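## Task

Scene 1: In column 5 counting from the left, block 6 counting from the top, hole 2 counting from the top, an LC plug sits unlatched. Press it home until it latches. All other fibres carry signal, so none may be pulled out or unlatched. No fibre, this one included, may be kinked. The robot must not topple or be left leaning, or the task fails.

## Robot and tools

Robot: TidyBot++, a wheeled base (0.54 m long, 0.50 m wide, 0.38 m high) carrying one seven-joint arm with a two-finger gripper. The shoulder is 0.12 m ahead of the base centre, 0.68 m up. Segments: upper arm 0.42 m, forearm 0.31 m, hand 0.31 m. Cameras: base_camera (on the base, facing forward) and wrist_camera (looks along the hand). The arm begins folded with the hand pointing down.

Frames (metres): base frame has its origin on the floor below the base centre, x forward, y left, z up. The odometry frame is the base frame as it was when the scene began. hand_pose is the point between the finger pads, in the base frame; its z axis runs out along the fingers, and the fingers open along its y axis.

Tool move: one action per call. Optional keys:
- base: an object of relative offsets from where the base currently is, along its own axes at the start: translate_m (forward +, -2 to 2 m), strafe_m (left +, -2 to 2 m), rotate_rad (counter-clockwise from above +, -6.3 to 6.3 rad).
- joints: absolute targets by name: joint_1_rad to joint_7_rad in radians, gripper_pos from 0 (open, about 85 mm gap) to 1 (closed). joint_2_rad limited to ±2.249, joint_4_rad to ±2.579, joint_6_rad to ±2.099; the others are unbounded and go the short way round. joint_1_rad positive turns the arm clockwise seen from above, opposite to heading.
- target: an absolute hand pose as one list of seven numbers [x, y, z, qw, qx, qy, qz], position in metres in the base frame, then a unit quaternion, matching the hand_pose line. With target, joints may contain only gripper_pos.
- speeds: caps for this action only: translate_m and strafe_m 0.05 to 0.5 m/s (give one when both are used), rotate_rad 0.1 to 1.57 rad/s.
- cameras: list of base_camera, wrist_camera or all; [] gives none.
- blocking: true (default) waits until everything rests; false returns within about 0.5 s while motion continues.
A call with no action just reports state and images. Unknown keys make a call invalid; out-of-range values get it refused, and a refusal or an unrequested stop cancels the remaining move/wait/finished_scene calls of that reply.

wait(seconds 0 to 10, cameras) lets time pass and reports. stop(cameras) brakes all running motions. zoom_image(camera, region [x0, y0, x1, y1] pixels from the top-left, at most 504 x 504) enlarges part of that camera's latest image. read_manual(section "licences") gives licence text only. finished_scene(scene 1 or 2) ends the current scene irrevocably; the result should tell whether the task succeeded and gives the next task.

Result lines: move says done, or the worst status. base_status, joint_status, hand_status: done, moving, off_target (rested away from target, may still push), contact_stop or time_out (unrequested stops; target dropped), not_followed (targets withheld by the self-collision check; "joint command not followed" or "pose unreachable" appear with a cause), torque_fault, limit_stop_at_motor_heat. hand_status is done within 10 mm and 2 degrees. hand_target is where the hand would be with all joints on target. base_odometry counts wheel turns (slip counts as travel); heading in rad. base_tilt gives forward/right lean in degrees. motor_effort is percent of maximum per motor, peak in brackets. on_its_own lists uncommanded behaviour. Motor temperatures lists one value per arm joint; MOTOR HOT appears at 60 °C, and at 75 °C the arm sinks for 30 to 60 s. ARM HIT means the arm struck the base or itself.

Practical notes: most target moves finish within about 3 cm; to correct, add (wanted position minus hand_pose) to the last target's x, y, z. To hold still, resend hand_target rather than hand_pose. The arm does not avoid obstacles and will keep pressing if blocked; each motor acts like a spring toward its target, so a far target into a surface means a hard push. Low, forward, close-in hand poses often land badly or drive the arm into the base. Out-of-reach poses wander up to 10 s then time_out. A torque reading over 104.5 N m (joints 1 to 4) or 51.3 N m (joints 5 to 7) freezes the arm for 10 s. Small steps can be swallowed by friction; trust the camera images over hand_pose, which can be 1 to 2 cm off. Approach the panel slowly with the base, keep the hand clear of neighbouring fibres, and push the plug along its axis in small increments while watching motor_effort and wrist_camera, stopping once it clicks home. Avoid snagging cables, which could unlatch or kink them, and avoid a stretched arm swinging sideways or pushing hard on the panel, which can tip or tilt the robot; backing off rights a slight lean.

Each tool is called after "Emit:" by a JSON object that holds its "fn" and its "kwargs", one argument or row to a line.

## Session

I'll start by looking at the current state.

Emit:
{"fn": "move", "kwargs": {

}}

Scene clock: 0.00 s.
Motor temperatures (°C): [41 34 32 32 35 47 45]
base_odometry: x=+0.000 y=+0.000 heading=+0.000
base_tilt: forward=+0.4 right=+0.1
base_status: not commanded
joint_positions: joint_1_rad=-0.011 joint_2_rad=-0.306 joint_3_rad=+3.165 joint_4_rad=-2.553 joint_5_rad=-0.007 joint_6_rad=-0.888 joint_7_rad=+1.577 gripper_pos=+0.000
joint_status: not commanded
motor_effort: joint_1_rad=-1 joint_2_rad=-3 joint_3_rad=-1 joint_4_rad=+16 joint_5_rad=-1 joint_6_rad=+1 joint_7_rad=+1
hand_pose: x=+0.2399 y=+0.0024 z=+0.5752 quat_wxyz=(-0.006, +1.000, -0.005, +0.003) (m; base frame)
hand_target: x=+0.2398 y=+0.0024 z=+0.5752 quat_wxyz=(-0.006, +1.000, -0.005, +0.004) (m; base frame)
hand_status: not commanded
pictures: base_camera, wrist_camera
Images, in order (width x height): base_camera 644x364, wrist_camera 644x476.

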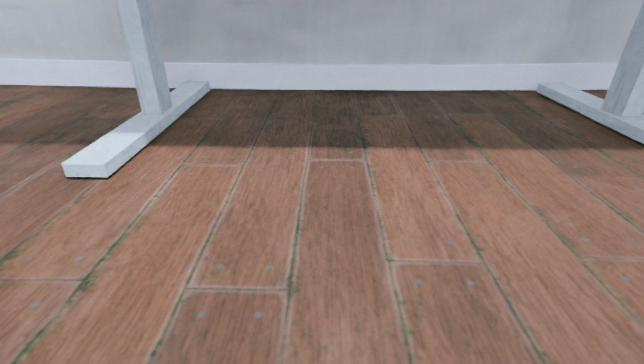

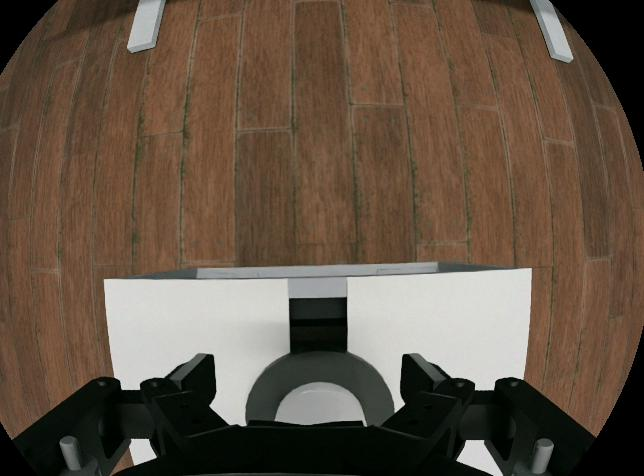

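Emit:
{"fn": "move", "kwargs": {
  "joints": {"joint_6_rad": 0.0}
}}

Scene clock: 1.93 s.
Motor temperatures (°C): [41 34 32 32 35 47 45]
move: done
base_odometry: x=+0.000 y=+0.000 heading=+0.000
base_tilt: forward=+0.4 right=+0.1
base_status: not commanded
joint_positions: joint_1_rad=-0.011 joint_2_rad=-0.306 joint_3_rad=+3.165 joint_4_rad=-2.552 joint_5_rad=-0.007 joint_6_rad=-0.069 joint_7_rad=+1.577 gripper_pos=+0.000
joint_status: all done
motor_effort: joint_1_rad=-1(1) joint_2_rad=-7(7) joint_3_rad=+1(1) joint_4_rad=+18(19) joint_5_rad=-1(1) joint_6_rad=+7(8) joint_7_rad=+1(2)
hand_pose: x=+0.4668 y=-0.0024 z=+0.6758 quat_wxyz=(-0.001, +0.916, -0.007, +0.402) (m; base frame)
hand_target: x=+0.4805 y=-0.0029 z=+0.6918 quat_wxyz=(-0.001, +0.901, -0.007, +0.433) (m; base frame)
hand_status: not commanded
pictures: base_camera, wrist_camera
Images, in order (width x height): base_camera 644x364, wrist_camera 644x476.

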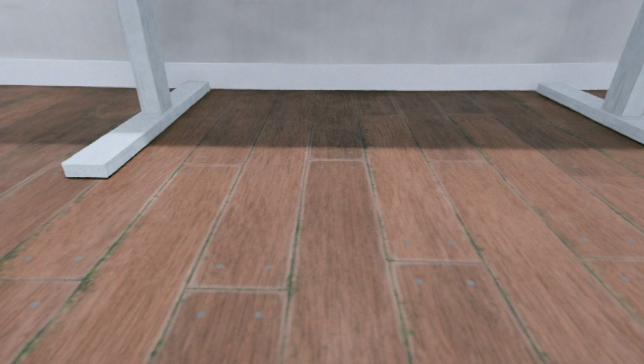

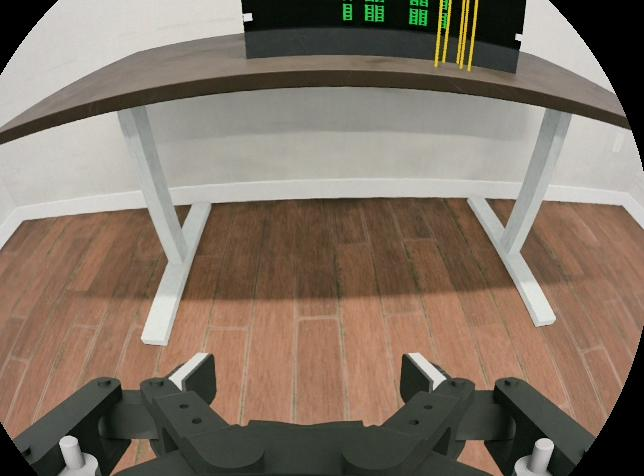

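Emit:
{"fn": "move", "kwargs": {
  "joints": {"joint_6_rad": 0.7}
}}

Emit:
{"fn": "zoom_image", "kwargs": {
  "camera": "wrist_camera",
  "region": [200, 100, 560, 320]
}}

Scene clock: 3.43 s.
Motor temperatures (°C): [41 34 32 32 35 47 45]
move: done
base_odometry: x=+0.000 y=+0.000 heading=+0.000
base_tilt: forward=+0.4 right=+0.1
base_status: not commanded
joint_positions: joint_1_rad=-0.011 joint_2_rad=-0.306 joint_3_rad=+3.165 joint_4_rad=-2.552 joint_5_rad=-0.007 joint_6_rad=+0.630 joint_7_rad=+1.577 gripper_pos=+0.000
joint_status: all done
motor_effort: joint_1_rad=+0(1) joint_2_rad=-8(9) joint_3_rad=+1(1) joint_4_rad=+20(21) joint_5_rad=+0(1) joint_6_rad=+10(10) joint_7_rad=+0(1)
hand_pose: x=+0.5488 y=-0.0062 z=+0.8729 quat_wxyz=(+0.003, +0.723, -0.008, +0.691) (m; base frame)
hand_target: x=+0.5488 y=-0.0065 z=+0.8940 quat_wxyz=(+0.004, +0.698, -0.008, +0.716) (m; base frame)
hand_status: not commanded
pictures: base_camera, wrist_camera
Images, in order (width x height): base_camera 644x364, wrist_camera 644x476.

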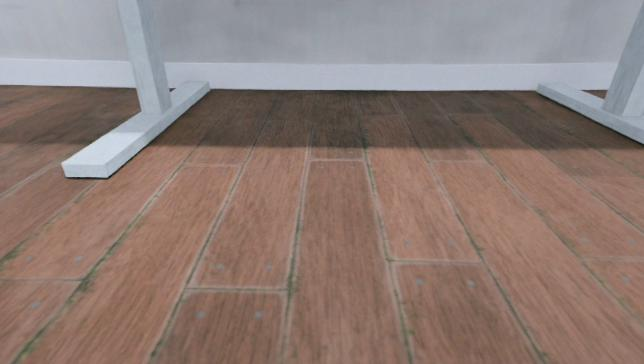

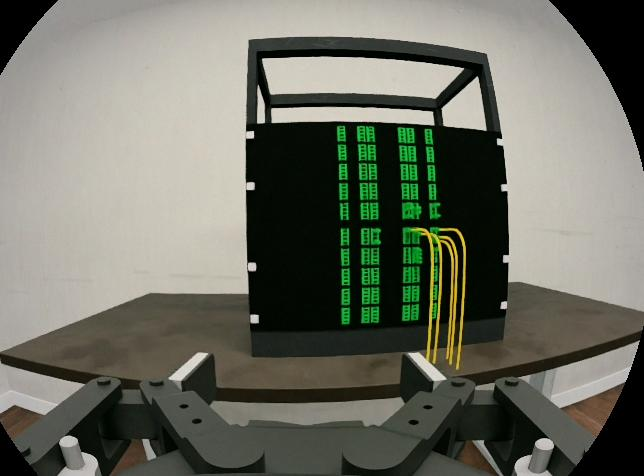

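Scaled by 1.400.

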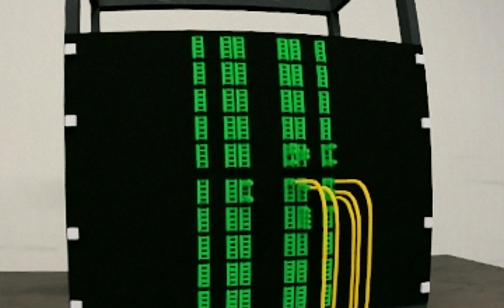

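Emit:
{"fn": "zoom_image", "kwargs": {
  "camera": "wrist_camera",
  "region": [390, 190, 470, 270]
}}

Emit:
{"fn": "zoom_image", "kwargs": {
  "camera": "wrist_camera",
  "region": [320, 115, 480, 235]
}}

Scaled by 6.300.

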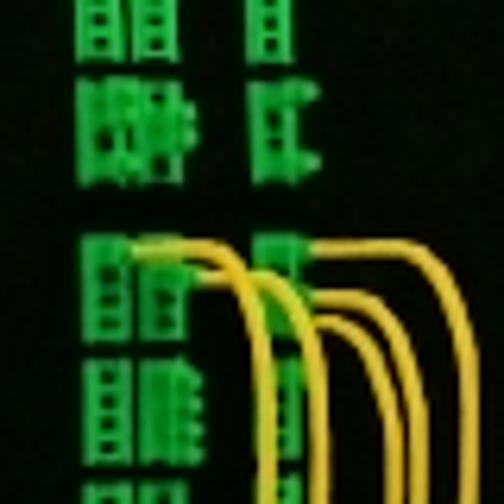

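Scaled by 3.150.

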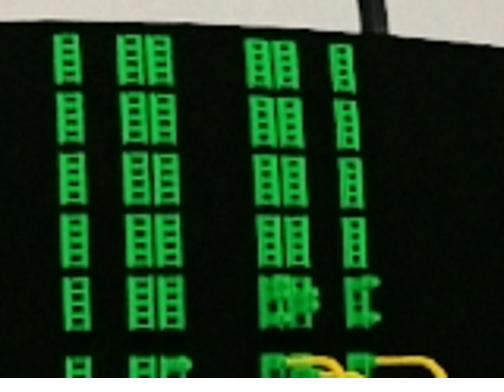

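Emit:
{"fn": "zoom_image", "kwargs": {
  "camera": "wrist_camera",
  "region": [380, 200, 520, 400]
}}

Emit:
{"fn": "move", "kwargs": {
  "base": {"strafe_m": -0.17, "translate_m": 0.1},
  "speeds": {"translate_m": 0.25}
}}

Emit:
{"fn": "zoom_image", "kwargs": {
  "camera": "wrist_camera",
  "region": [260, 170, 420, 330]
}}

Scaled by 2.520.

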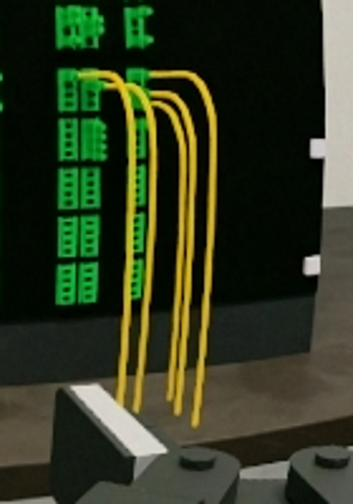

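Scene clock: 5.67 s.
Motor temperatures (°C): [41 34 32 32 35 47 45]
move: done
base_odometry: x=+0.100 y=-0.170 heading=+0.000
base_tilt: forward=+0.4 right=+0.1
base_status: done
joint_positions: joint_1_rad=-0.011 joint_2_rad=-0.306 joint_3_rad=+3.165 joint_4_rad=-2.552 joint_5_rad=-0.007 joint_6_rad=+0.631 joint_7_rad=+1.577 gripper_pos=+0.000
joint_status: not commanded
motor_effort: joint_1_rad=+0(1) joint_2_rad=-8(10) joint_3_rad=+0(2) joint_4_rad=+19(20) joint_5_rad=+0(1) joint_6_rad=+9(10) joint_7_rad=+1(1)
hand_pose: x=+0.5488 y=-0.0062 z=+0.8730 quat_wxyz=(+0.003, +0.722, -0.008, +0.691) (m; base frame)
hand_target: x=+0.5488 y=-0.0065 z=+0.8940 quat_wxyz=(+0.004, +0.698, -0.008, +0.716) (m; base frame)
hand_status: not commanded
pictures: base_camera, wrist_camera
Images, in order (width x height): base_camera 644x364, wrist_camera 644x476.

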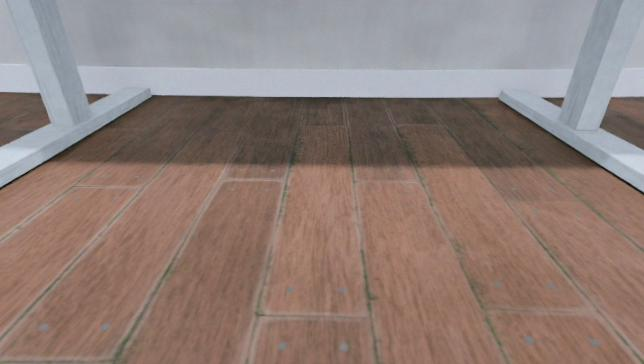

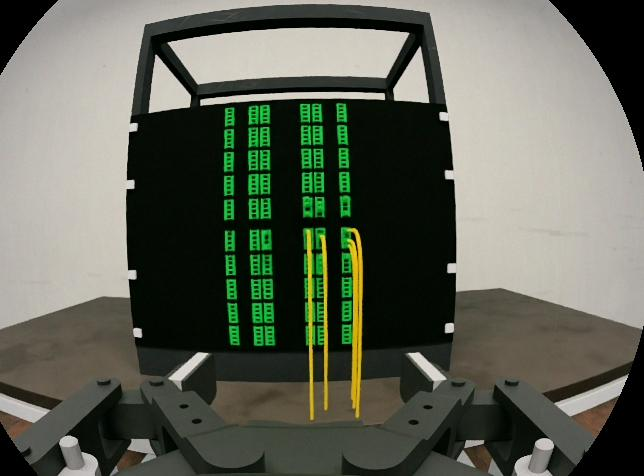

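Scaled by 3.150.

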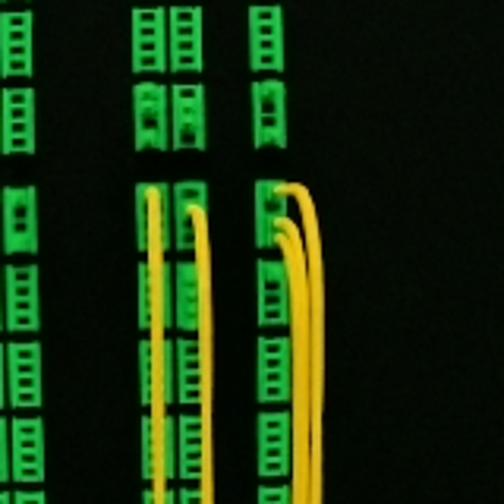

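Emit:
{"fn": "zoom_image", "kwargs": {
  "camera": "wrist_camera",
  "region": [296, 196, 360, 260]
}}

Scaled by 7.875.

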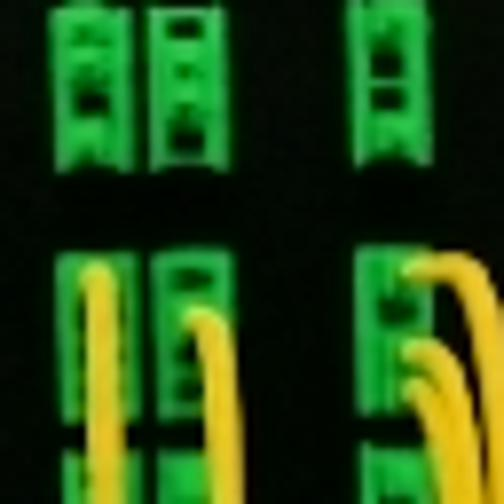

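Emit:
{"fn": "move", "kwargs": {
  "joints": {"joint_7_rad": 3.14},
  "cameras": ["wrist_camera"]
}}

Scene clock: 9.83 s.
Motor temperatures (°C): [41 34 32 32 35 47 45]
move: done
base_odometry: x=+0.100 y=-0.170 heading=+0.000
base_tilt: forward=+0.4 right=+0.1
base_status: not commanded
joint_positions: joint_1_rad=-0.011 joint_2_rad=-0.306 joint_3_rad=+3.165 joint_4_rad=-2.552 joint_5_rad=-0.007 joint_6_rad=+0.631 joint_7_rad=+3.095 gripper_pos=+0.000
joint_status: all done
motor_effort: joint_1_rad=-1(1) joint_2_rad=-8(9) joint_3_rad=+0(1) joint_4_rad=+20(20) joint_5_rad=+0(1) joint_6_rad=+9(10) joint_7_rad=+0(2)
hand_pose: x=+0.5488 y=-0.0062 z=+0.8731 quat_wxyz=(+0.478, +0.530, +0.491, +0.500) (m; base frame)
hand_target: x=+0.5488 y=-0.0065 z=+0.8940 quat_wxyz=(+0.507, +0.501, +0.486, +0.506) (m; base frame)
hand_status: not commanded
pictures: wrist_camera
Images, in order (width x height): wrist_camera 644x476.

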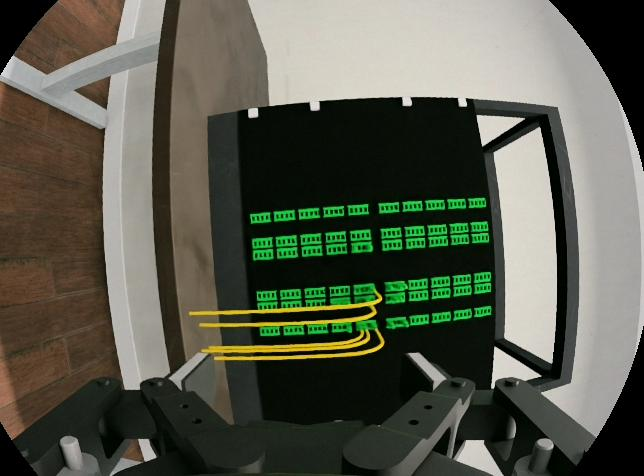

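Emit:
{"fn": "move", "kwargs": {
  "joints": {"joint_7_rad": 0.0},
  "base": {"strafe_m": 0.07},
  "cameras": ["wrist_camera"]
}}

Emit:
{"fn": "move", "kwargs": {
  "base": {"translate_m": 0.13},
  "speeds": {"translate_m": 0.2},
  "cameras": ["wrist_camera"]
}}

Scene clock: 13.93 s.
Motor temperatures (°C): [41 34 32 32 35 47 45]
move: done
base_odometry: x=+0.100 y=-0.100 heading=+0.000
base_tilt: forward=+0.4 right=+0.1
base_status: done
joint_positions: joint_1_rad=-0.011 joint_2_rad=-0.306 joint_3_rad=+3.165 joint_4_rad=-2.552 joint_5_rad=-0.007 joint_6_rad=+0.632 joint_7_rad=+0.045 gripper_pos=+0.000
joint_status: all done
motor_effort: joint_1_rad=-1(1) joint_2_rad=-8(10) joint_3_rad=+0(2) joint_4_rad=+19(20) joint_5_rad=+0(1) joint_6_rad=+10(10) joint_7_rad=+0(2)
hand_pose: x=+0.5488 y=-0.0062 z=+0.8733 quat_wxyz=(-0.477, +0.515, -0.506, +0.501) (m; base frame)
hand_target: x=+0.5488 y=-0.0065 z=+0.8940 quat_wxyz=(-0.505, +0.487, -0.501, +0.507) (m; base frame)
hand_status: not commanded
pictures: wrist_camera
Images, in order (width x height): wrist_camera 644x476.

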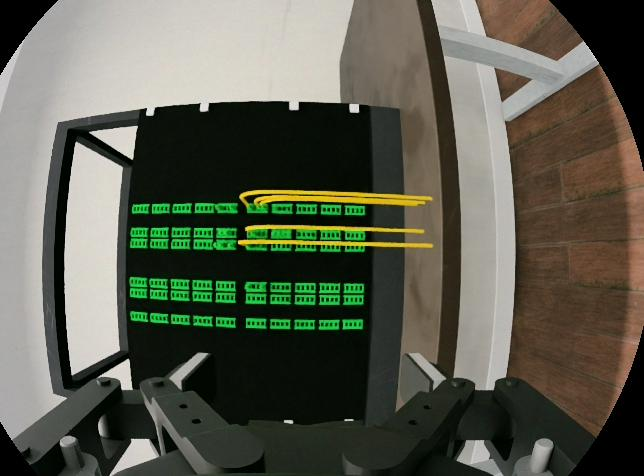

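Scene clock: 15.33 s.
Motor temperatures (°C): [41 34 32 32 35 47 45]
move: done
base_odometry: x=+0.230 y=-0.100 heading=+0.000
base_tilt: forward=+0.3 right=+0.1
base_status: done
joint_positions: joint_1_rad=-0.011 joint_2_rad=-0.307 joint_3_rad=+3.165 joint_4_rad=-2.552 joint_5_rad=-0.007 joint_6_rad=+0.632 joint_7_rad=+0.045 gripper_pos=+0.000
joint_status: not commanded
motor_effort: joint_1_rad=+0(1) joint_2_rad=-8(10) joint_3_rad=+1(1) joint_4_rad=+19(21) joint_5_rad=+0(1) joint_6_rad=+10(10) joint_7_rad=+0(1)
hand_pose: x=+0.5488 y=-0.0062 z=+0.8737 quat_wxyz=(-0.477, +0.515, -0.506, +0.501) (m; base frame)
hand_target: x=+0.5488 y=-0.0065 z=+0.8940 quat_wxyz=(-0.505, +0.487, -0.501, +0.507) (m; base frame)
hand_status: not commanded
pictures: wrist_camera
Images, in order (width x height): wrist_camera 644x476.

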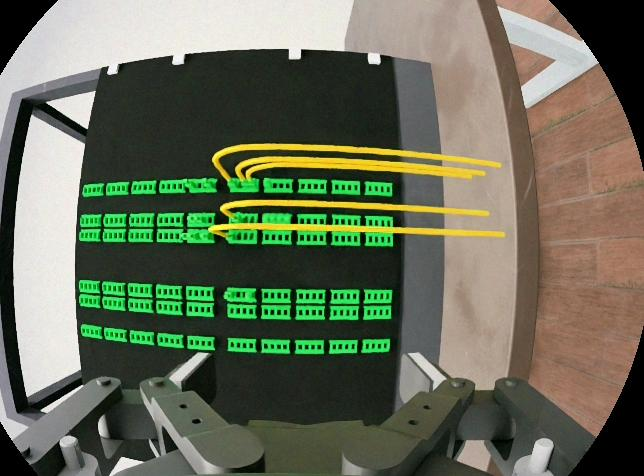

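Emit:
{"fn": "zoom_image", "kwargs": {
  "camera": "wrist_camera",
  "region": [170, 130, 310, 260]
}}

Emit:
{"fn": "zoom_image", "kwargs": {
  "camera": "wrist_camera",
  "region": [200, 190, 270, 255]
}}

Scaled by 3.600.

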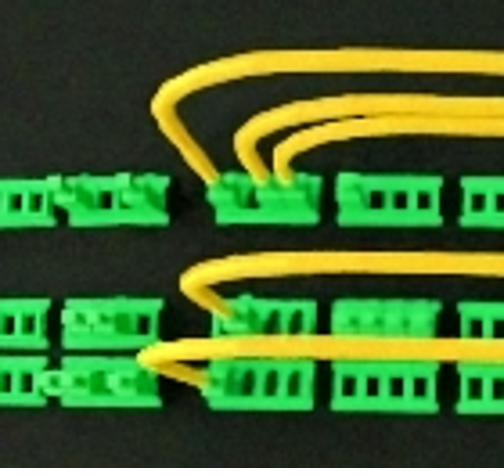

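Scaled by 7.200.

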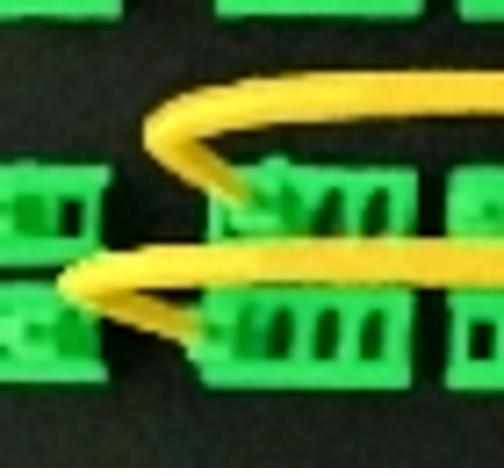

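Emit:
{"fn": "move", "kwargs": {
  "base": {"translate_m": 0.09},
  "speeds": {"translate_m": 0.15},
  "cameras": ["wrist_camera"]
}}

Emit:
{"fn": "zoom_image", "kwargs": {
  "camera": "wrist_camera",
  "region": [160, 120, 300, 260]
}}

Scene clock: 18.57 s.
Motor temperatures (°C): [41 34 32 32 35 47 45]
move: done
base_odometry: x=+0.321 y=-0.099 heading=+0.000
base_tilt: forward=+0.4 right=+0.1
base_status: done
joint_positions: joint_1_rad=-0.011 joint_2_rad=-0.307 joint_3_rad=+3.165 joint_4_rad=-2.552 joint_5_rad=-0.007 joint_6_rad=+0.632 joint_7_rad=+0.045 gripper_pos=+0.000
joint_status: not commanded
motor_effort: joint_1_rad=-1(1) joint_2_rad=-8(10) joint_3_rad=+0(1) joint_4_rad=+19(20) joint_5_rad=-1(1) joint_6_rad=+9(10) joint_7_rad=+1(1)
hand_pose: x=+0.5488 y=-0.0062 z=+0.8738 quat_wxyz=(-0.478, +0.515, -0.506, +0.501) (m; base frame)
hand_target: x=+0.5488 y=-0.0065 z=+0.8940 quat_wxyz=(-0.505, +0.487, -0.501, +0.507) (m; base frame)
hand_status: not commanded
pictures: wrist_camera
Images, in order (width x height): wrist_camera 644x476.

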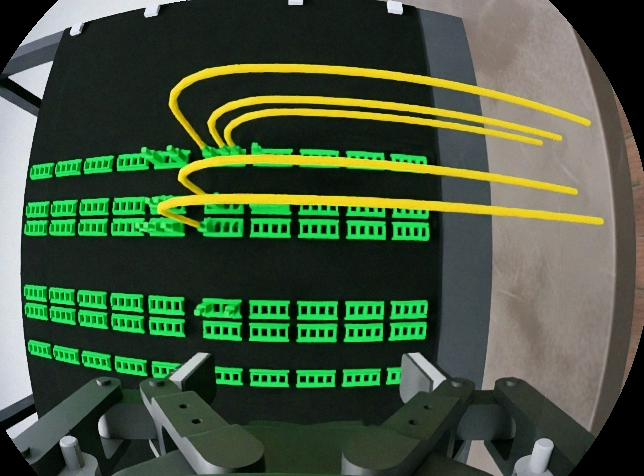

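Scaled by 3.600.

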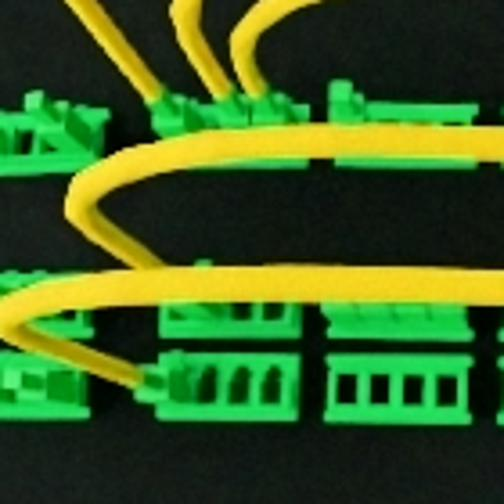

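Emit:
{"fn": "zoom_image", "kwargs": {
  "camera": "wrist_camera",
  "region": [186, 180, 256, 240]
}}

Emit:
{"fn": "zoom_image", "kwargs": {
  "camera": "wrist_camera",
  "region": [136, 140, 276, 240]
}}

Scaled by 7.200.

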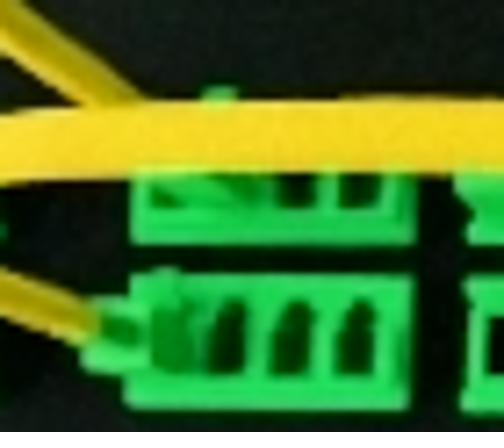

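Scaled by 3.600.

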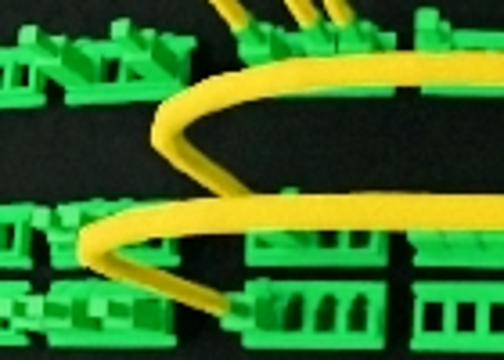

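Emit:
{"fn": "move", "kwargs": {
  "base": {"translate_m": -0.08, "strafe_m": 0.05},
  "cameras": []
}}

Emit:
{"fn": "move", "kwargs": {
  "joints": {"joint_2_rad": -0.307, "joint_4_rad": -2.092, "joint_6_rad": 0.27, "joint_7_rad": 0.0},
  "cameras": ["wrist_camera"]
}}

Emit:
{"fn": "zoom_image", "kwargs": {
  "camera": "wrist_camera",
  "region": [230, 100, 430, 260]
}}

Scene clock: 21.77 s.
Motor temperatures (°C): [41 34 32 33 35 47 45]
move: done
base_odometry: x=+0.240 y=-0.049 heading=+0.000
base_tilt: forward=+0.4 right=+0.1
base_status: done
joint_positions: joint_1_rad=-0.011 joint_2_rad=-0.308 joint_3_rad=+3.165 joint_4_rad=-2.552 joint_5_rad=-0.007 joint_6_rad=+0.633 joint_7_rad=+0.045 gripper_pos=+0.000
joint_status: not commanded
motor_effort: joint_1_rad=+0(1) joint_2_rad=-8(11) joint_3_rad=+1(2) joint_4_rad=+19(21) joint_5_rad=+0(1) joint_6_rad=+10(10) joint_7_rad=+1(1)
hand_pose: x=+0.5486 y=-0.0062 z=+0.8743 quat_wxyz=(-0.478, +0.514, -0.506, +0.501) (m; base frame)
hand_target: x=+0.5488 y=-0.0065 z=+0.8940 quat_wxyz=(-0.505, +0.487, -0.501, +0.507) (m; base frame)
hand_status: not commanded
pictures: none
No camera images: "cameras" was empty.

Scene clock: 23.70 s.
Motor temperatures (°C): [41 34 32 33 35 47 45]
move: done
base_odometry: x=+0.240 y=-0.049 heading=+0.000
base_tilt: forward=+0.4 right=+0.0
base_status: not commanded
joint_positions: joint_1_rad=-0.011 joint_2_rad=-0.308 joint_3_rad=+3.165 joint_4_rad=-2.111 joint_5_rad=-0.007 joint_6_rad=+0.345 joint_7_rad=+0.045 gripper_pos=+0.000
joint_status: all done
motor_effort: joint_1_rad=+1(1) joint_2_rad=-11(12) joint_3_rad=+0(1) joint_4_rad=+23(23) joint_5_rad=+0(1) joint_6_rad=+9(11) joint_7_rad=+1(2)
hand_pose: x=+0.6070 y=-0.0075 z=+1.0455 quat_wxyz=(-0.515, +0.475, -0.467, +0.539) (m; base frame)
hand_target: x=+0.6101 y=-0.0074 z=+1.0335 quat_wxyz=(-0.514, +0.479, -0.493, +0.514) (m; base frame)
hand_status: not commanded
pictures: wrist_camera
Images, in order (width x height): wrist_camera 644x476.

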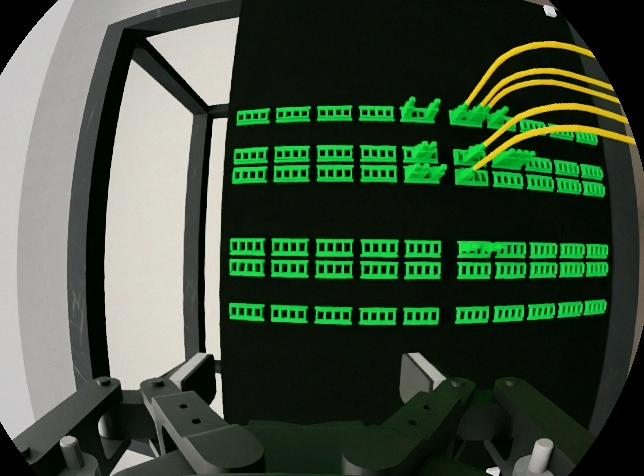

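Scaled by 2.520.

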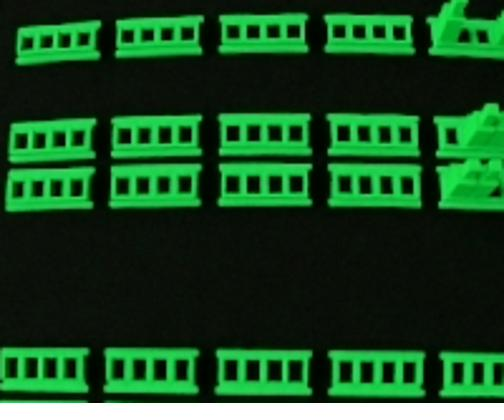

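Emit:
{"fn": "zoom_image", "kwargs": {
  "camera": "wrist_camera",
  "region": [395, 80, 555, 200]
}}

Emit:
{"fn": "zoom_image", "kwargs": {
  "camera": "wrist_camera",
  "region": [440, 130, 510, 200]
}}

Scaled by 3.150.

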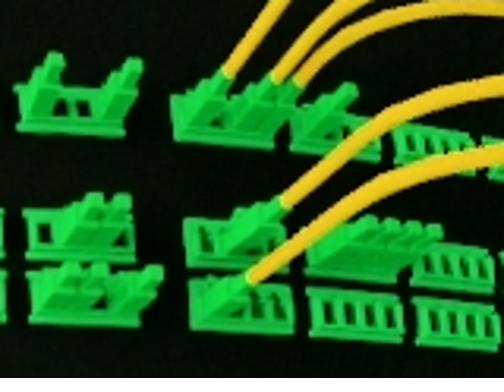

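Scaled by 7.200.

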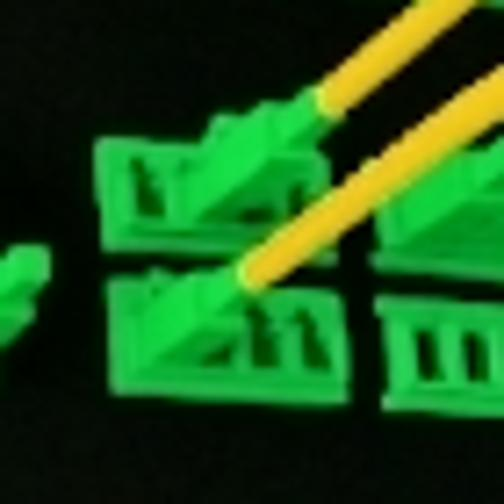

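Emit:
{"fn": "move", "kwargs": {
  "base": {"translate_m": 0.045, "strafe_m": -0.03},
  "speeds": {"translate_m": 0.15},
  "cameras": ["wrist_camera"]
}}

Emit:
{"fn": "zoom_image", "kwargs": {
  "camera": "wrist_camera",
  "region": [430, 100, 520, 190]
}}

Scene clock: 28.07 s.
Motor temperatures (°C): [41 34 32 33 35 47 45]
move: done
base_odometry: x=+0.286 y=-0.079 heading=+0.000
base_tilt: forward=+0.4 right=+0.1
base_status: done
joint_positions: joint_1_rad=-0.011 joint_2_rad=-0.308 joint_3_rad=+3.165 joint_4_rad=-2.110 joint_5_rad=-0.007 joint_6_rad=+0.342 joint_7_rad=+0.045 gripper_pos=+0.000
joint_status: not commanded
motor_effort: joint_1_rad=+0(1) joint_2_rad=-11(14) joint_3_rad=+0(2) joint_4_rad=+22(23) joint_5_rad=+0(1) joint_6_rad=+9(10) joint_7_rad=+1(1)
hand_pose: x=+0.6070 y=-0.0074 z=+1.0451 quat_wxyz=(-0.515, +0.476, -0.468, +0.539) (m; base frame)
hand_target: x=+0.6101 y=-0.0074 z=+1.0335 quat_wxyz=(-0.514, +0.479, -0.493, +0.514) (m; base frame)
hand_status: not commanded
pictures: wrist_camera
Images, in order (width x height): wrist_camera 644x476.

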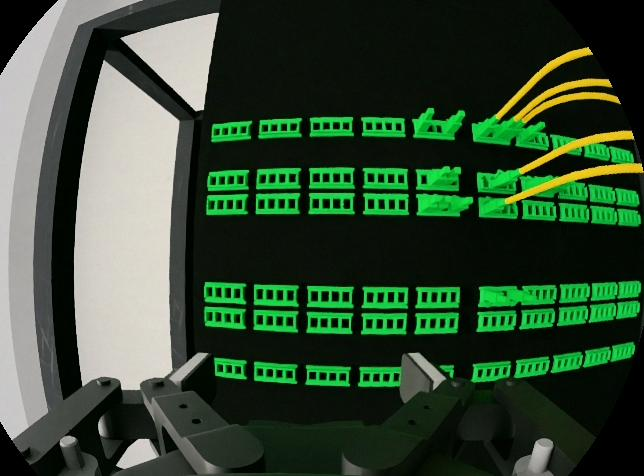

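Scaled by 5.600.

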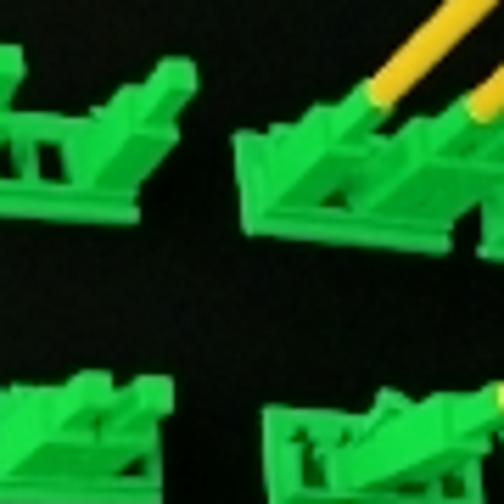

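Emit:
{"fn": "zoom_image", "kwargs": {
  "camera": "wrist_camera",
  "region": [465, 155, 535, 215]
}}

Emit:
{"fn": "zoom_image", "kwargs": {
  "camera": "wrist_camera",
  "region": [405, 155, 475, 215]
}}

Scaled by 7.200.

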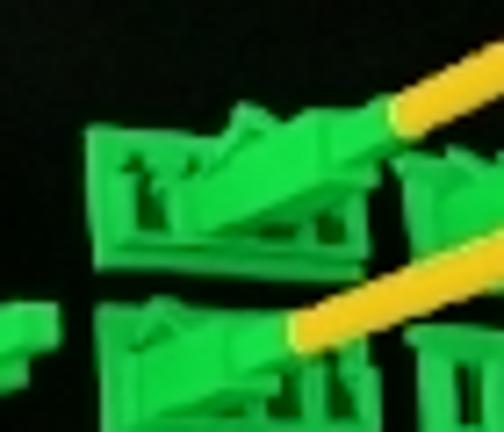

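Scaled by 7.200.

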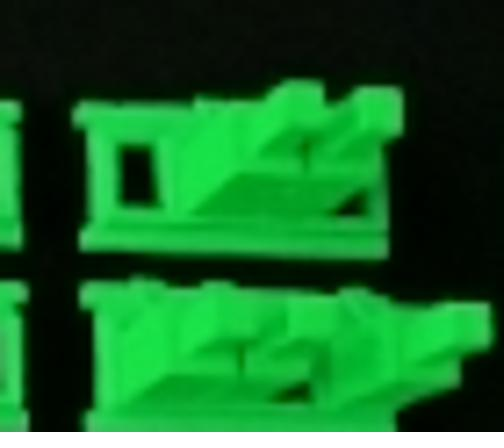

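Emit:
{"fn": "move", "kwargs": {
  "base": {"translate_m": -0.136, "strafe_m": -0.11},
  "cameras": []
}}

Emit:
{"fn": "move", "kwargs": {
  "joints": {"joint_1_rad": 0.0, "joint_2_rad": -0.126, "joint_3_rad": 3.1416, "joint_4_rad": -1.428, "joint_5_rad": 0.0, "joint_6_rad": -1.16, "joint_7_rad": 1.571},
  "cameras": ["wrist_camera"]
}}

Scene clock: 32.60 s.
Motor temperatures (°C): [41 34 32 33 35 47 45]
move: done
base_odometry: x=+0.149 y=-0.189 heading=+0.000
base_tilt: forward=+0.4 right=+0.1
base_status: done
joint_positions: joint_1_rad=-0.011 joint_2_rad=-0.312 joint_3_rad=+3.165 joint_4_rad=-2.110 joint_5_rad=-0.007 joint_6_rad=+0.340 joint_7_rad=+0.045 gripper_pos=+0.000
joint_status: not commanded
motor_effort: joint_1_rad=-1(2) joint_2_rad=-11(15) joint_3_rad=+0(2) joint_4_rad=+23(23) joint_5_rad=+0(1) joint_6_rad=+10(10) joint_7_rad=+1(1)
hand_pose: x=+0.6058 y=-0.0079 z=+1.0468 quat_wxyz=(-0.515, +0.475, -0.467, +0.540) (m; base frame)
hand_target: x=+0.6101 y=-0.0074 z=+1.0335 quat_wxyz=(-0.514, +0.479, -0.493, +0.514) (m; base frame)
hand_status: not commanded
pictures: none
No camera images: "cameras" was empty.

Scene clock: 35.10 s.
Motor temperatures (°C): [41 34 32 33 35 47 45]
move: done
base_odometry: x=+0.149 y=-0.189 heading=+0.000
base_tilt: forward=+0.4 right=+0.1
base_status: not commanded
joint_positions: joint_1_rad=-0.011 joint_2_rad=-0.156 joint_3_rad=+3.157 joint_4_rad=-1.448 joint_5_rad=-0.007 joint_6_rad=-1.084 joint_7_rad=+1.522 gripper_pos=+0.000
joint_status: all done
motor_effort: joint_1_rad=+0(1) joint_2_rad=-15(16) joint_3_rad=+1(2) joint_4_rad=+21(24) joint_5_rad=-1(2) joint_6_rad=+7(10) joint_7_rad=+1(2)
hand_pose: x=+0.5719 y=+0.0008 z=+0.9595 quat_wxyz=(-0.013, +0.927, -0.026, +0.373) (m; base frame)
hand_target: x=+0.5648 y=+0.0013 z=+0.9406 quat_wxyz=(+0.000, +0.943, +0.000, +0.333) (m; base frame)
hand_status: not commanded
pictures: wrist_camera
Images, in order (width x height): wrist_camera 644x476.

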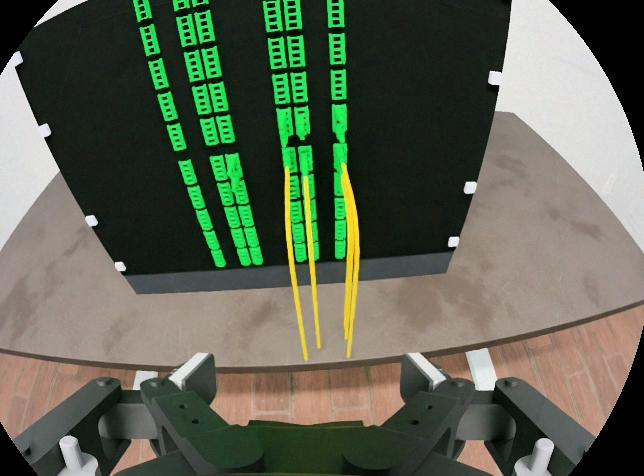

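Emit:
{"fn": "zoom_image", "kwargs": {
  "camera": "wrist_camera",
  "region": [265, 95, 365, 215]
}}

Emit:
{"fn": "zoom_image", "kwargs": {
  "camera": "wrist_camera",
  "region": [280, 135, 330, 195]
}}

Scaled by 4.200.

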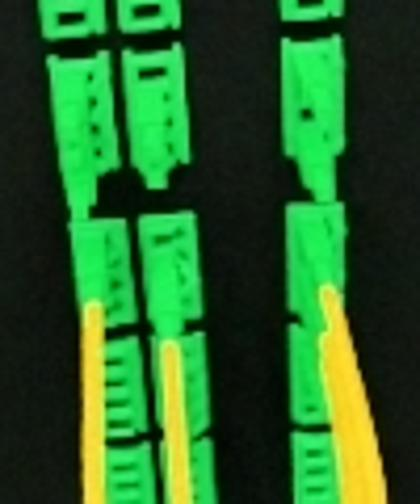

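Scaled by 8.400.

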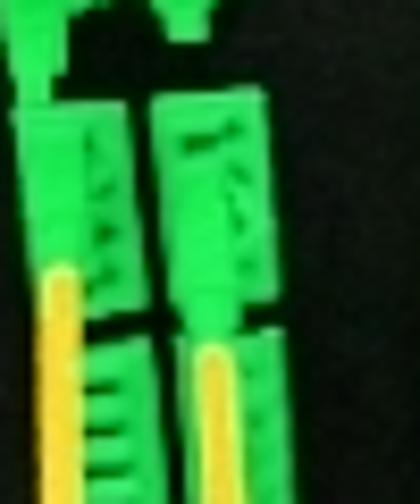

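Emit:
{"fn": "move", "kwargs": {
  "joints": {"joint_7_rad": 1.62, "gripper_pos": 0.7},
  "base": {"translate_m": 0.09},
  "speeds": {"translate_m": 0.2},
  "cameras": ["wrist_camera"]
}}

Emit:
{"fn": "zoom_image", "kwargs": {
  "camera": "wrist_camera",
  "region": [255, 90, 355, 210]
}}

Scene clock: 37.90 s.
Motor temperatures (°C): [41 34 32 33 35 47 45]
move: done
base_odometry: x=+0.240 y=-0.189 heading=+0.000
base_tilt: forward=+0.4 right=+0.1
base_status: done
joint_positions: joint_1_rad=-0.011 joint_2_rad=-0.137 joint_3_rad=+3.154 joint_4_rad=-1.446 joint_5_rad=-0.007 joint_6_rad=-1.090 joint_7_rad=+1.583 gripper_pos=+0.700
joint_status: all done
motor_effort: joint_1_rad=-1(1) joint_2_rad=-16(19) joint_3_rad=-1(1) joint_4_rad=+21(22) joint_5_rad=-1(2) joint_6_rad=+7(7) joint_7_rad=+1(2)
hand_pose: x=+0.5758 y=+0.0020 z=+0.9508 quat_wxyz=(-0.002, +0.932, +0.004, +0.363) (m; base frame)
hand_target: x=+0.5648 y=+0.0013 z=+0.9406 quat_wxyz=(+0.008, +0.943, +0.023, +0.333) (m; base frame)
hand_status: not commanded
pictures: wrist_camera
Images, in order (width x height): wrist_camera 644x476.

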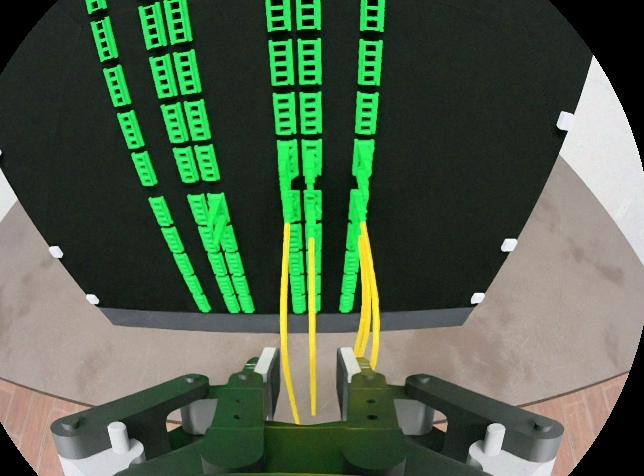

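Scaled by 4.200.

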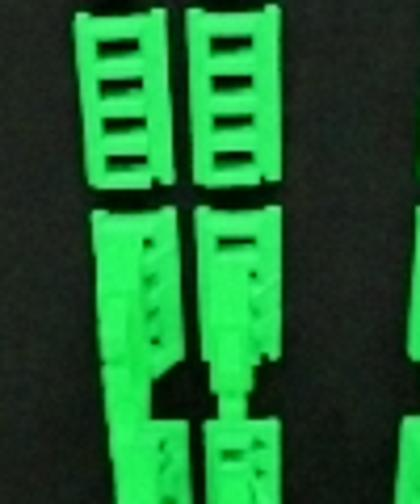

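Emit:
{"fn": "zoom_image", "kwargs": {
  "camera": "wrist_camera",
  "region": [275, 180, 345, 250]
}}

Emit:
{"fn": "zoom_image", "kwargs": {
  "camera": "wrist_camera",
  "region": [295, 185, 330, 245]
}}

Scaled by 7.200.

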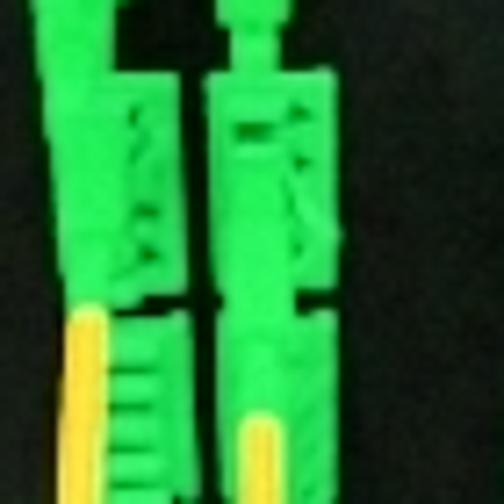

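Scaled by 8.400.

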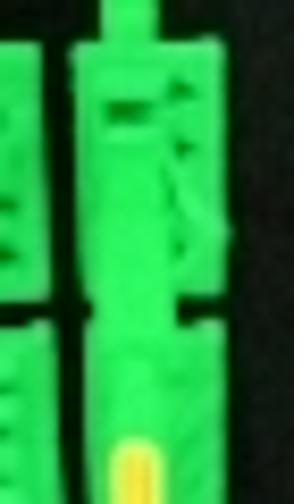

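Emit:
{"fn": "move", "kwargs": {
  "base": {"translate_m": -0.06, "strafe_m": -0.1},
  "joints": {"joint_2_rad": -0.18, "gripper_pos": 0.93},
  "cameras": []
}}

Emit:
{"fn": "move", "kwargs": {
  "joints": {"joint_1_rad": -0.215, "joint_2_rad": -0.17, "joint_3_rad": 3.1416, "joint_4_rad": -1.33, "joint_5_rad": 0.0, "joint_6_rad": -1.24, "joint_7_rad": 1.25},
  "cameras": ["wrist_camera"]
}}

Scene clock: 41.90 s.
Motor temperatures (°C): [41 34 32 33 35 47 45]
move: done
base_odometry: x=+0.180 y=-0.290 heading=+0.000
base_tilt: forward=+0.4 right=+0.1
base_status: done
joint_positions: joint_1_rad=-0.006 joint_2_rad=-0.172 joint_3_rad=+3.149 joint_4_rad=-1.444 joint_5_rad=-0.007 joint_6_rad=-1.091 joint_7_rad=+1.583 gripper_pos=+0.930
joint_status: all done
motor_effort: joint_1_rad=+0(2) joint_2_rad=-15(20) joint_3_rad=+1(3) joint_4_rad=+21(22) joint_5_rad=+0(2) joint_6_rad=+7(7) joint_7_rad=+0(2)
hand_pose: x=+0.5660 y=+0.0023 z=+0.9673 quat_wxyz=(-0.001, +0.925, +0.004, +0.380) (m; base frame)
hand_target: x=+0.5502 y=+0.0013 z=+0.9643 quat_wxyz=(+0.009, +0.933, +0.023, +0.358) (m; base frame)
hand_status: not commanded
pictures: none
No camera images: "cameras" was empty.

Scene clock: 43.43 s.
Motor temperatures (°C): [41 34 32 33 35 47 45]
move: done
base_odometry: x=+0.180 y=-0.290 heading=+0.000
base_tilt: forward=+0.4 right=+0.1
base_status: not commanded
joint_positions: joint_1_rad=-0.202 joint_2_rad=-0.172 joint_3_rad=+3.147 joint_4_rad=-1.350 joint_5_rad=-0.007 joint_6_rad=-1.166 joint_7_rad=+1.298 gripper_pos=+0.930
joint_status: all done
motor_effort: joint_1_rad=+0(2) joint_2_rad=-14(16) joint_3_rad=+0(2) joint_4_rad=+20(22) joint_5_rad=+0(2) joint_6_rad=+7(8) joint_7_rad=+0(2)
hand_pose: x=+0.5511 y=+0.0891 z=+0.9996 quat_wxyz=(-0.094, +0.921, -0.035, +0.377) (m; base frame)
hand_target: x=+0.5362 y=+0.0925 z=+0.9925 quat_wxyz=(-0.096, +0.931, -0.049, +0.349) (m; base frame)
hand_status: not commanded
pictures: wrist_camera
Images, in order (width x height): wrist_camera 644x476.

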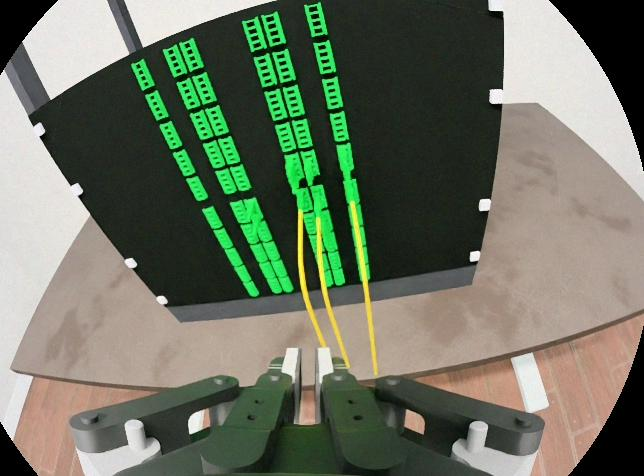

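Emit:
{"fn": "zoom_image", "kwargs": {
  "camera": "wrist_camera",
  "region": [265, 180, 365, 380]
}}

Scaled by 2.520.

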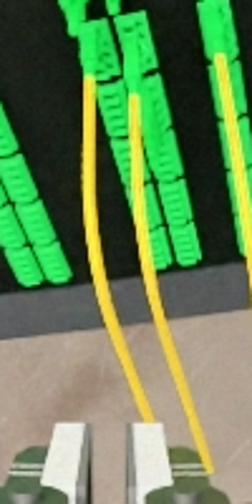

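Emit:
{"fn": "move", "kwargs": {
  "base": {"translate_m": 0.08, "strafe_m": -0.004},
  "speeds": {"translate_m": 0.15},
  "cameras": ["wrist_camera"]
}}

Emit:
{"fn": "zoom_image", "kwargs": {
  "camera": "wrist_camera",
  "region": [270, 180, 370, 380]
}}

Emit:
{"fn": "zoom_image", "kwargs": {
  "camera": "wrist_camera",
  "region": [290, 215, 350, 285]
}}

Scene clock: 45.50 s.
Motor temperatures (°C): [41 34 32 33 35 47 45]
move: done
base_odometry: x=+0.260 y=-0.294 heading=+0.000
base_tilt: forward=+0.4 right=+0.1
base_status: done
joint_positions: joint_1_rad=-0.202 joint_2_rad=-0.173 joint_3_rad=+3.147 joint_4_rad=-1.349 joint_5_rad=-0.007 joint_6_rad=-1.170 joint_7_rad=+1.297 gripper_pos=+0.930
joint_status: not commanded
motor_effort: joint_1_rad=+0(1) joint_2_rad=-14(18) joint_3_rad=+0(2) joint_4_rad=+20(21) joint_5_rad=+0(1) joint_6_rad=+7(8) joint_7_rad=+0(1)
hand_pose: x=+0.5501 y=+0.0891 z=+0.9998 quat_wxyz=(-0.094, +0.921, -0.036, +0.376) (m; base frame)
hand_target: x=+0.5362 y=+0.0925 z=+0.9925 quat_wxyz=(-0.096, +0.931, -0.049, +0.349) (m; base frame)
hand_status: not commanded
pictures: wrist_camera
Images, in order (width x height): wrist_camera 644x476.

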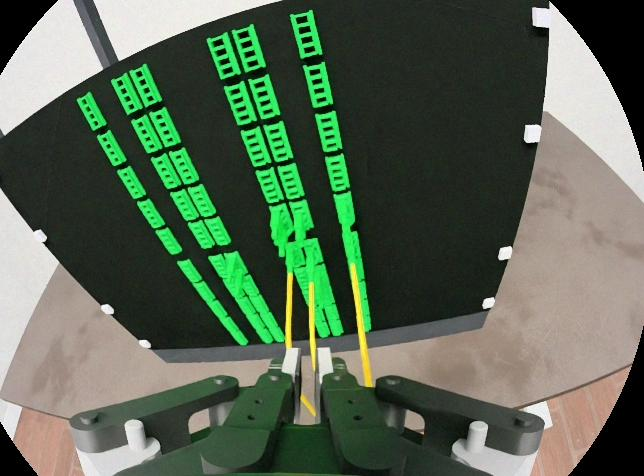

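Scaled by 2.520.

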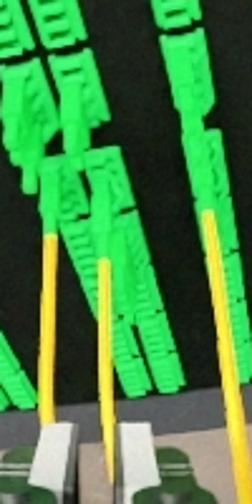

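Scaled by 7.200.

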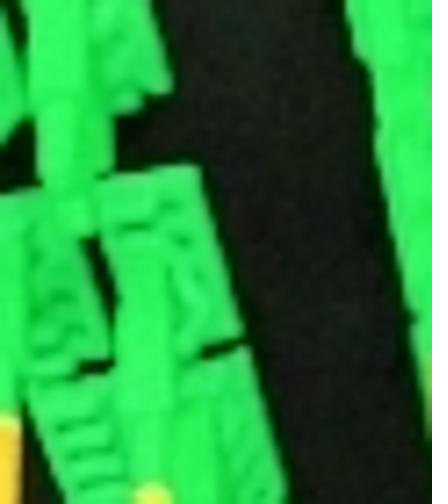

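Emit:
{"fn": "move", "kwargs": {
  "cameras": ["wrist_camera"]
}}

Scene clock: 46.57 s.
Motor temperatures (°C): [41 34 32 33 35 47 45]
base_odometry: x=+0.260 y=-0.294 heading=+0.000
base_tilt: forward=+0.4 right=+0.1
base_status: done
joint_positions: joint_1_rad=-0.202 joint_2_rad=-0.173 joint_3_rad=+3.147 joint_4_rad=-1.349 joint_5_rad=-0.007 joint_6_rad=-1.170 joint_7_rad=+1.297 gripper_pos=+0.930
joint_status: not commanded
motor_effort: joint_1_rad=+0(1) joint_2_rad=-14(18) joint_3_rad=+0(2) joint_4_rad=+21(21) joint_5_rad=+0(1) joint_6_rad=+7(8) joint_7_rad=+1(1)
hand_pose: x=+0.5501 y=+0.0891 z=+0.9998 quat_wxyz=(-0.094, +0.921, -0.036, +0.376) (m; base frame)
hand_target: x=+0.5362 y=+0.0925 z=+0.9925 quat_wxyz=(-0.096, +0.931, -0.049, +0.349) (m; base frame)
hand_status: not commanded
pictures: wrist_camera
Images, in order (width x height): wrist_camera 644x476.

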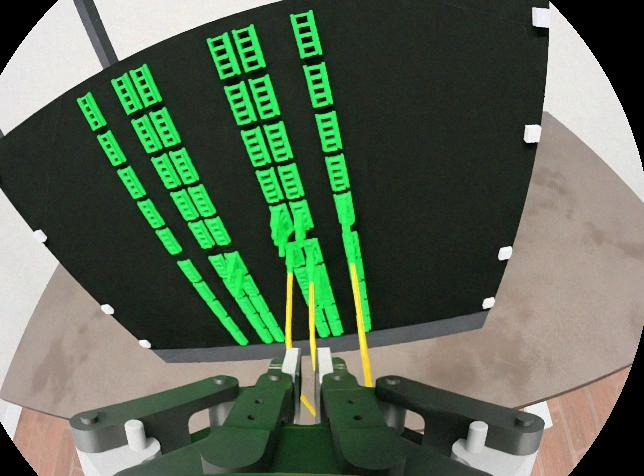

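Emit:
{"fn": "zoom_image", "kwargs": {
  "camera": "wrist_camera",
  "region": [240, 180, 400, 300]
}}

Emit:
{"fn": "zoom_image", "kwargs": {
  "camera": "wrist_camera",
  "region": [240, 280, 400, 400]
}}

Scaled by 3.150.

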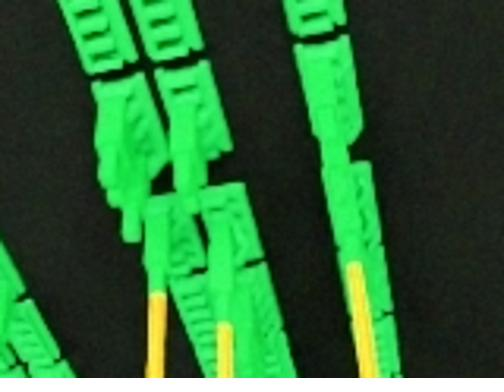

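Scaled by 3.150.

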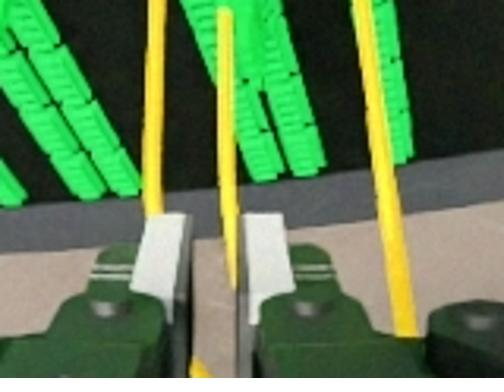

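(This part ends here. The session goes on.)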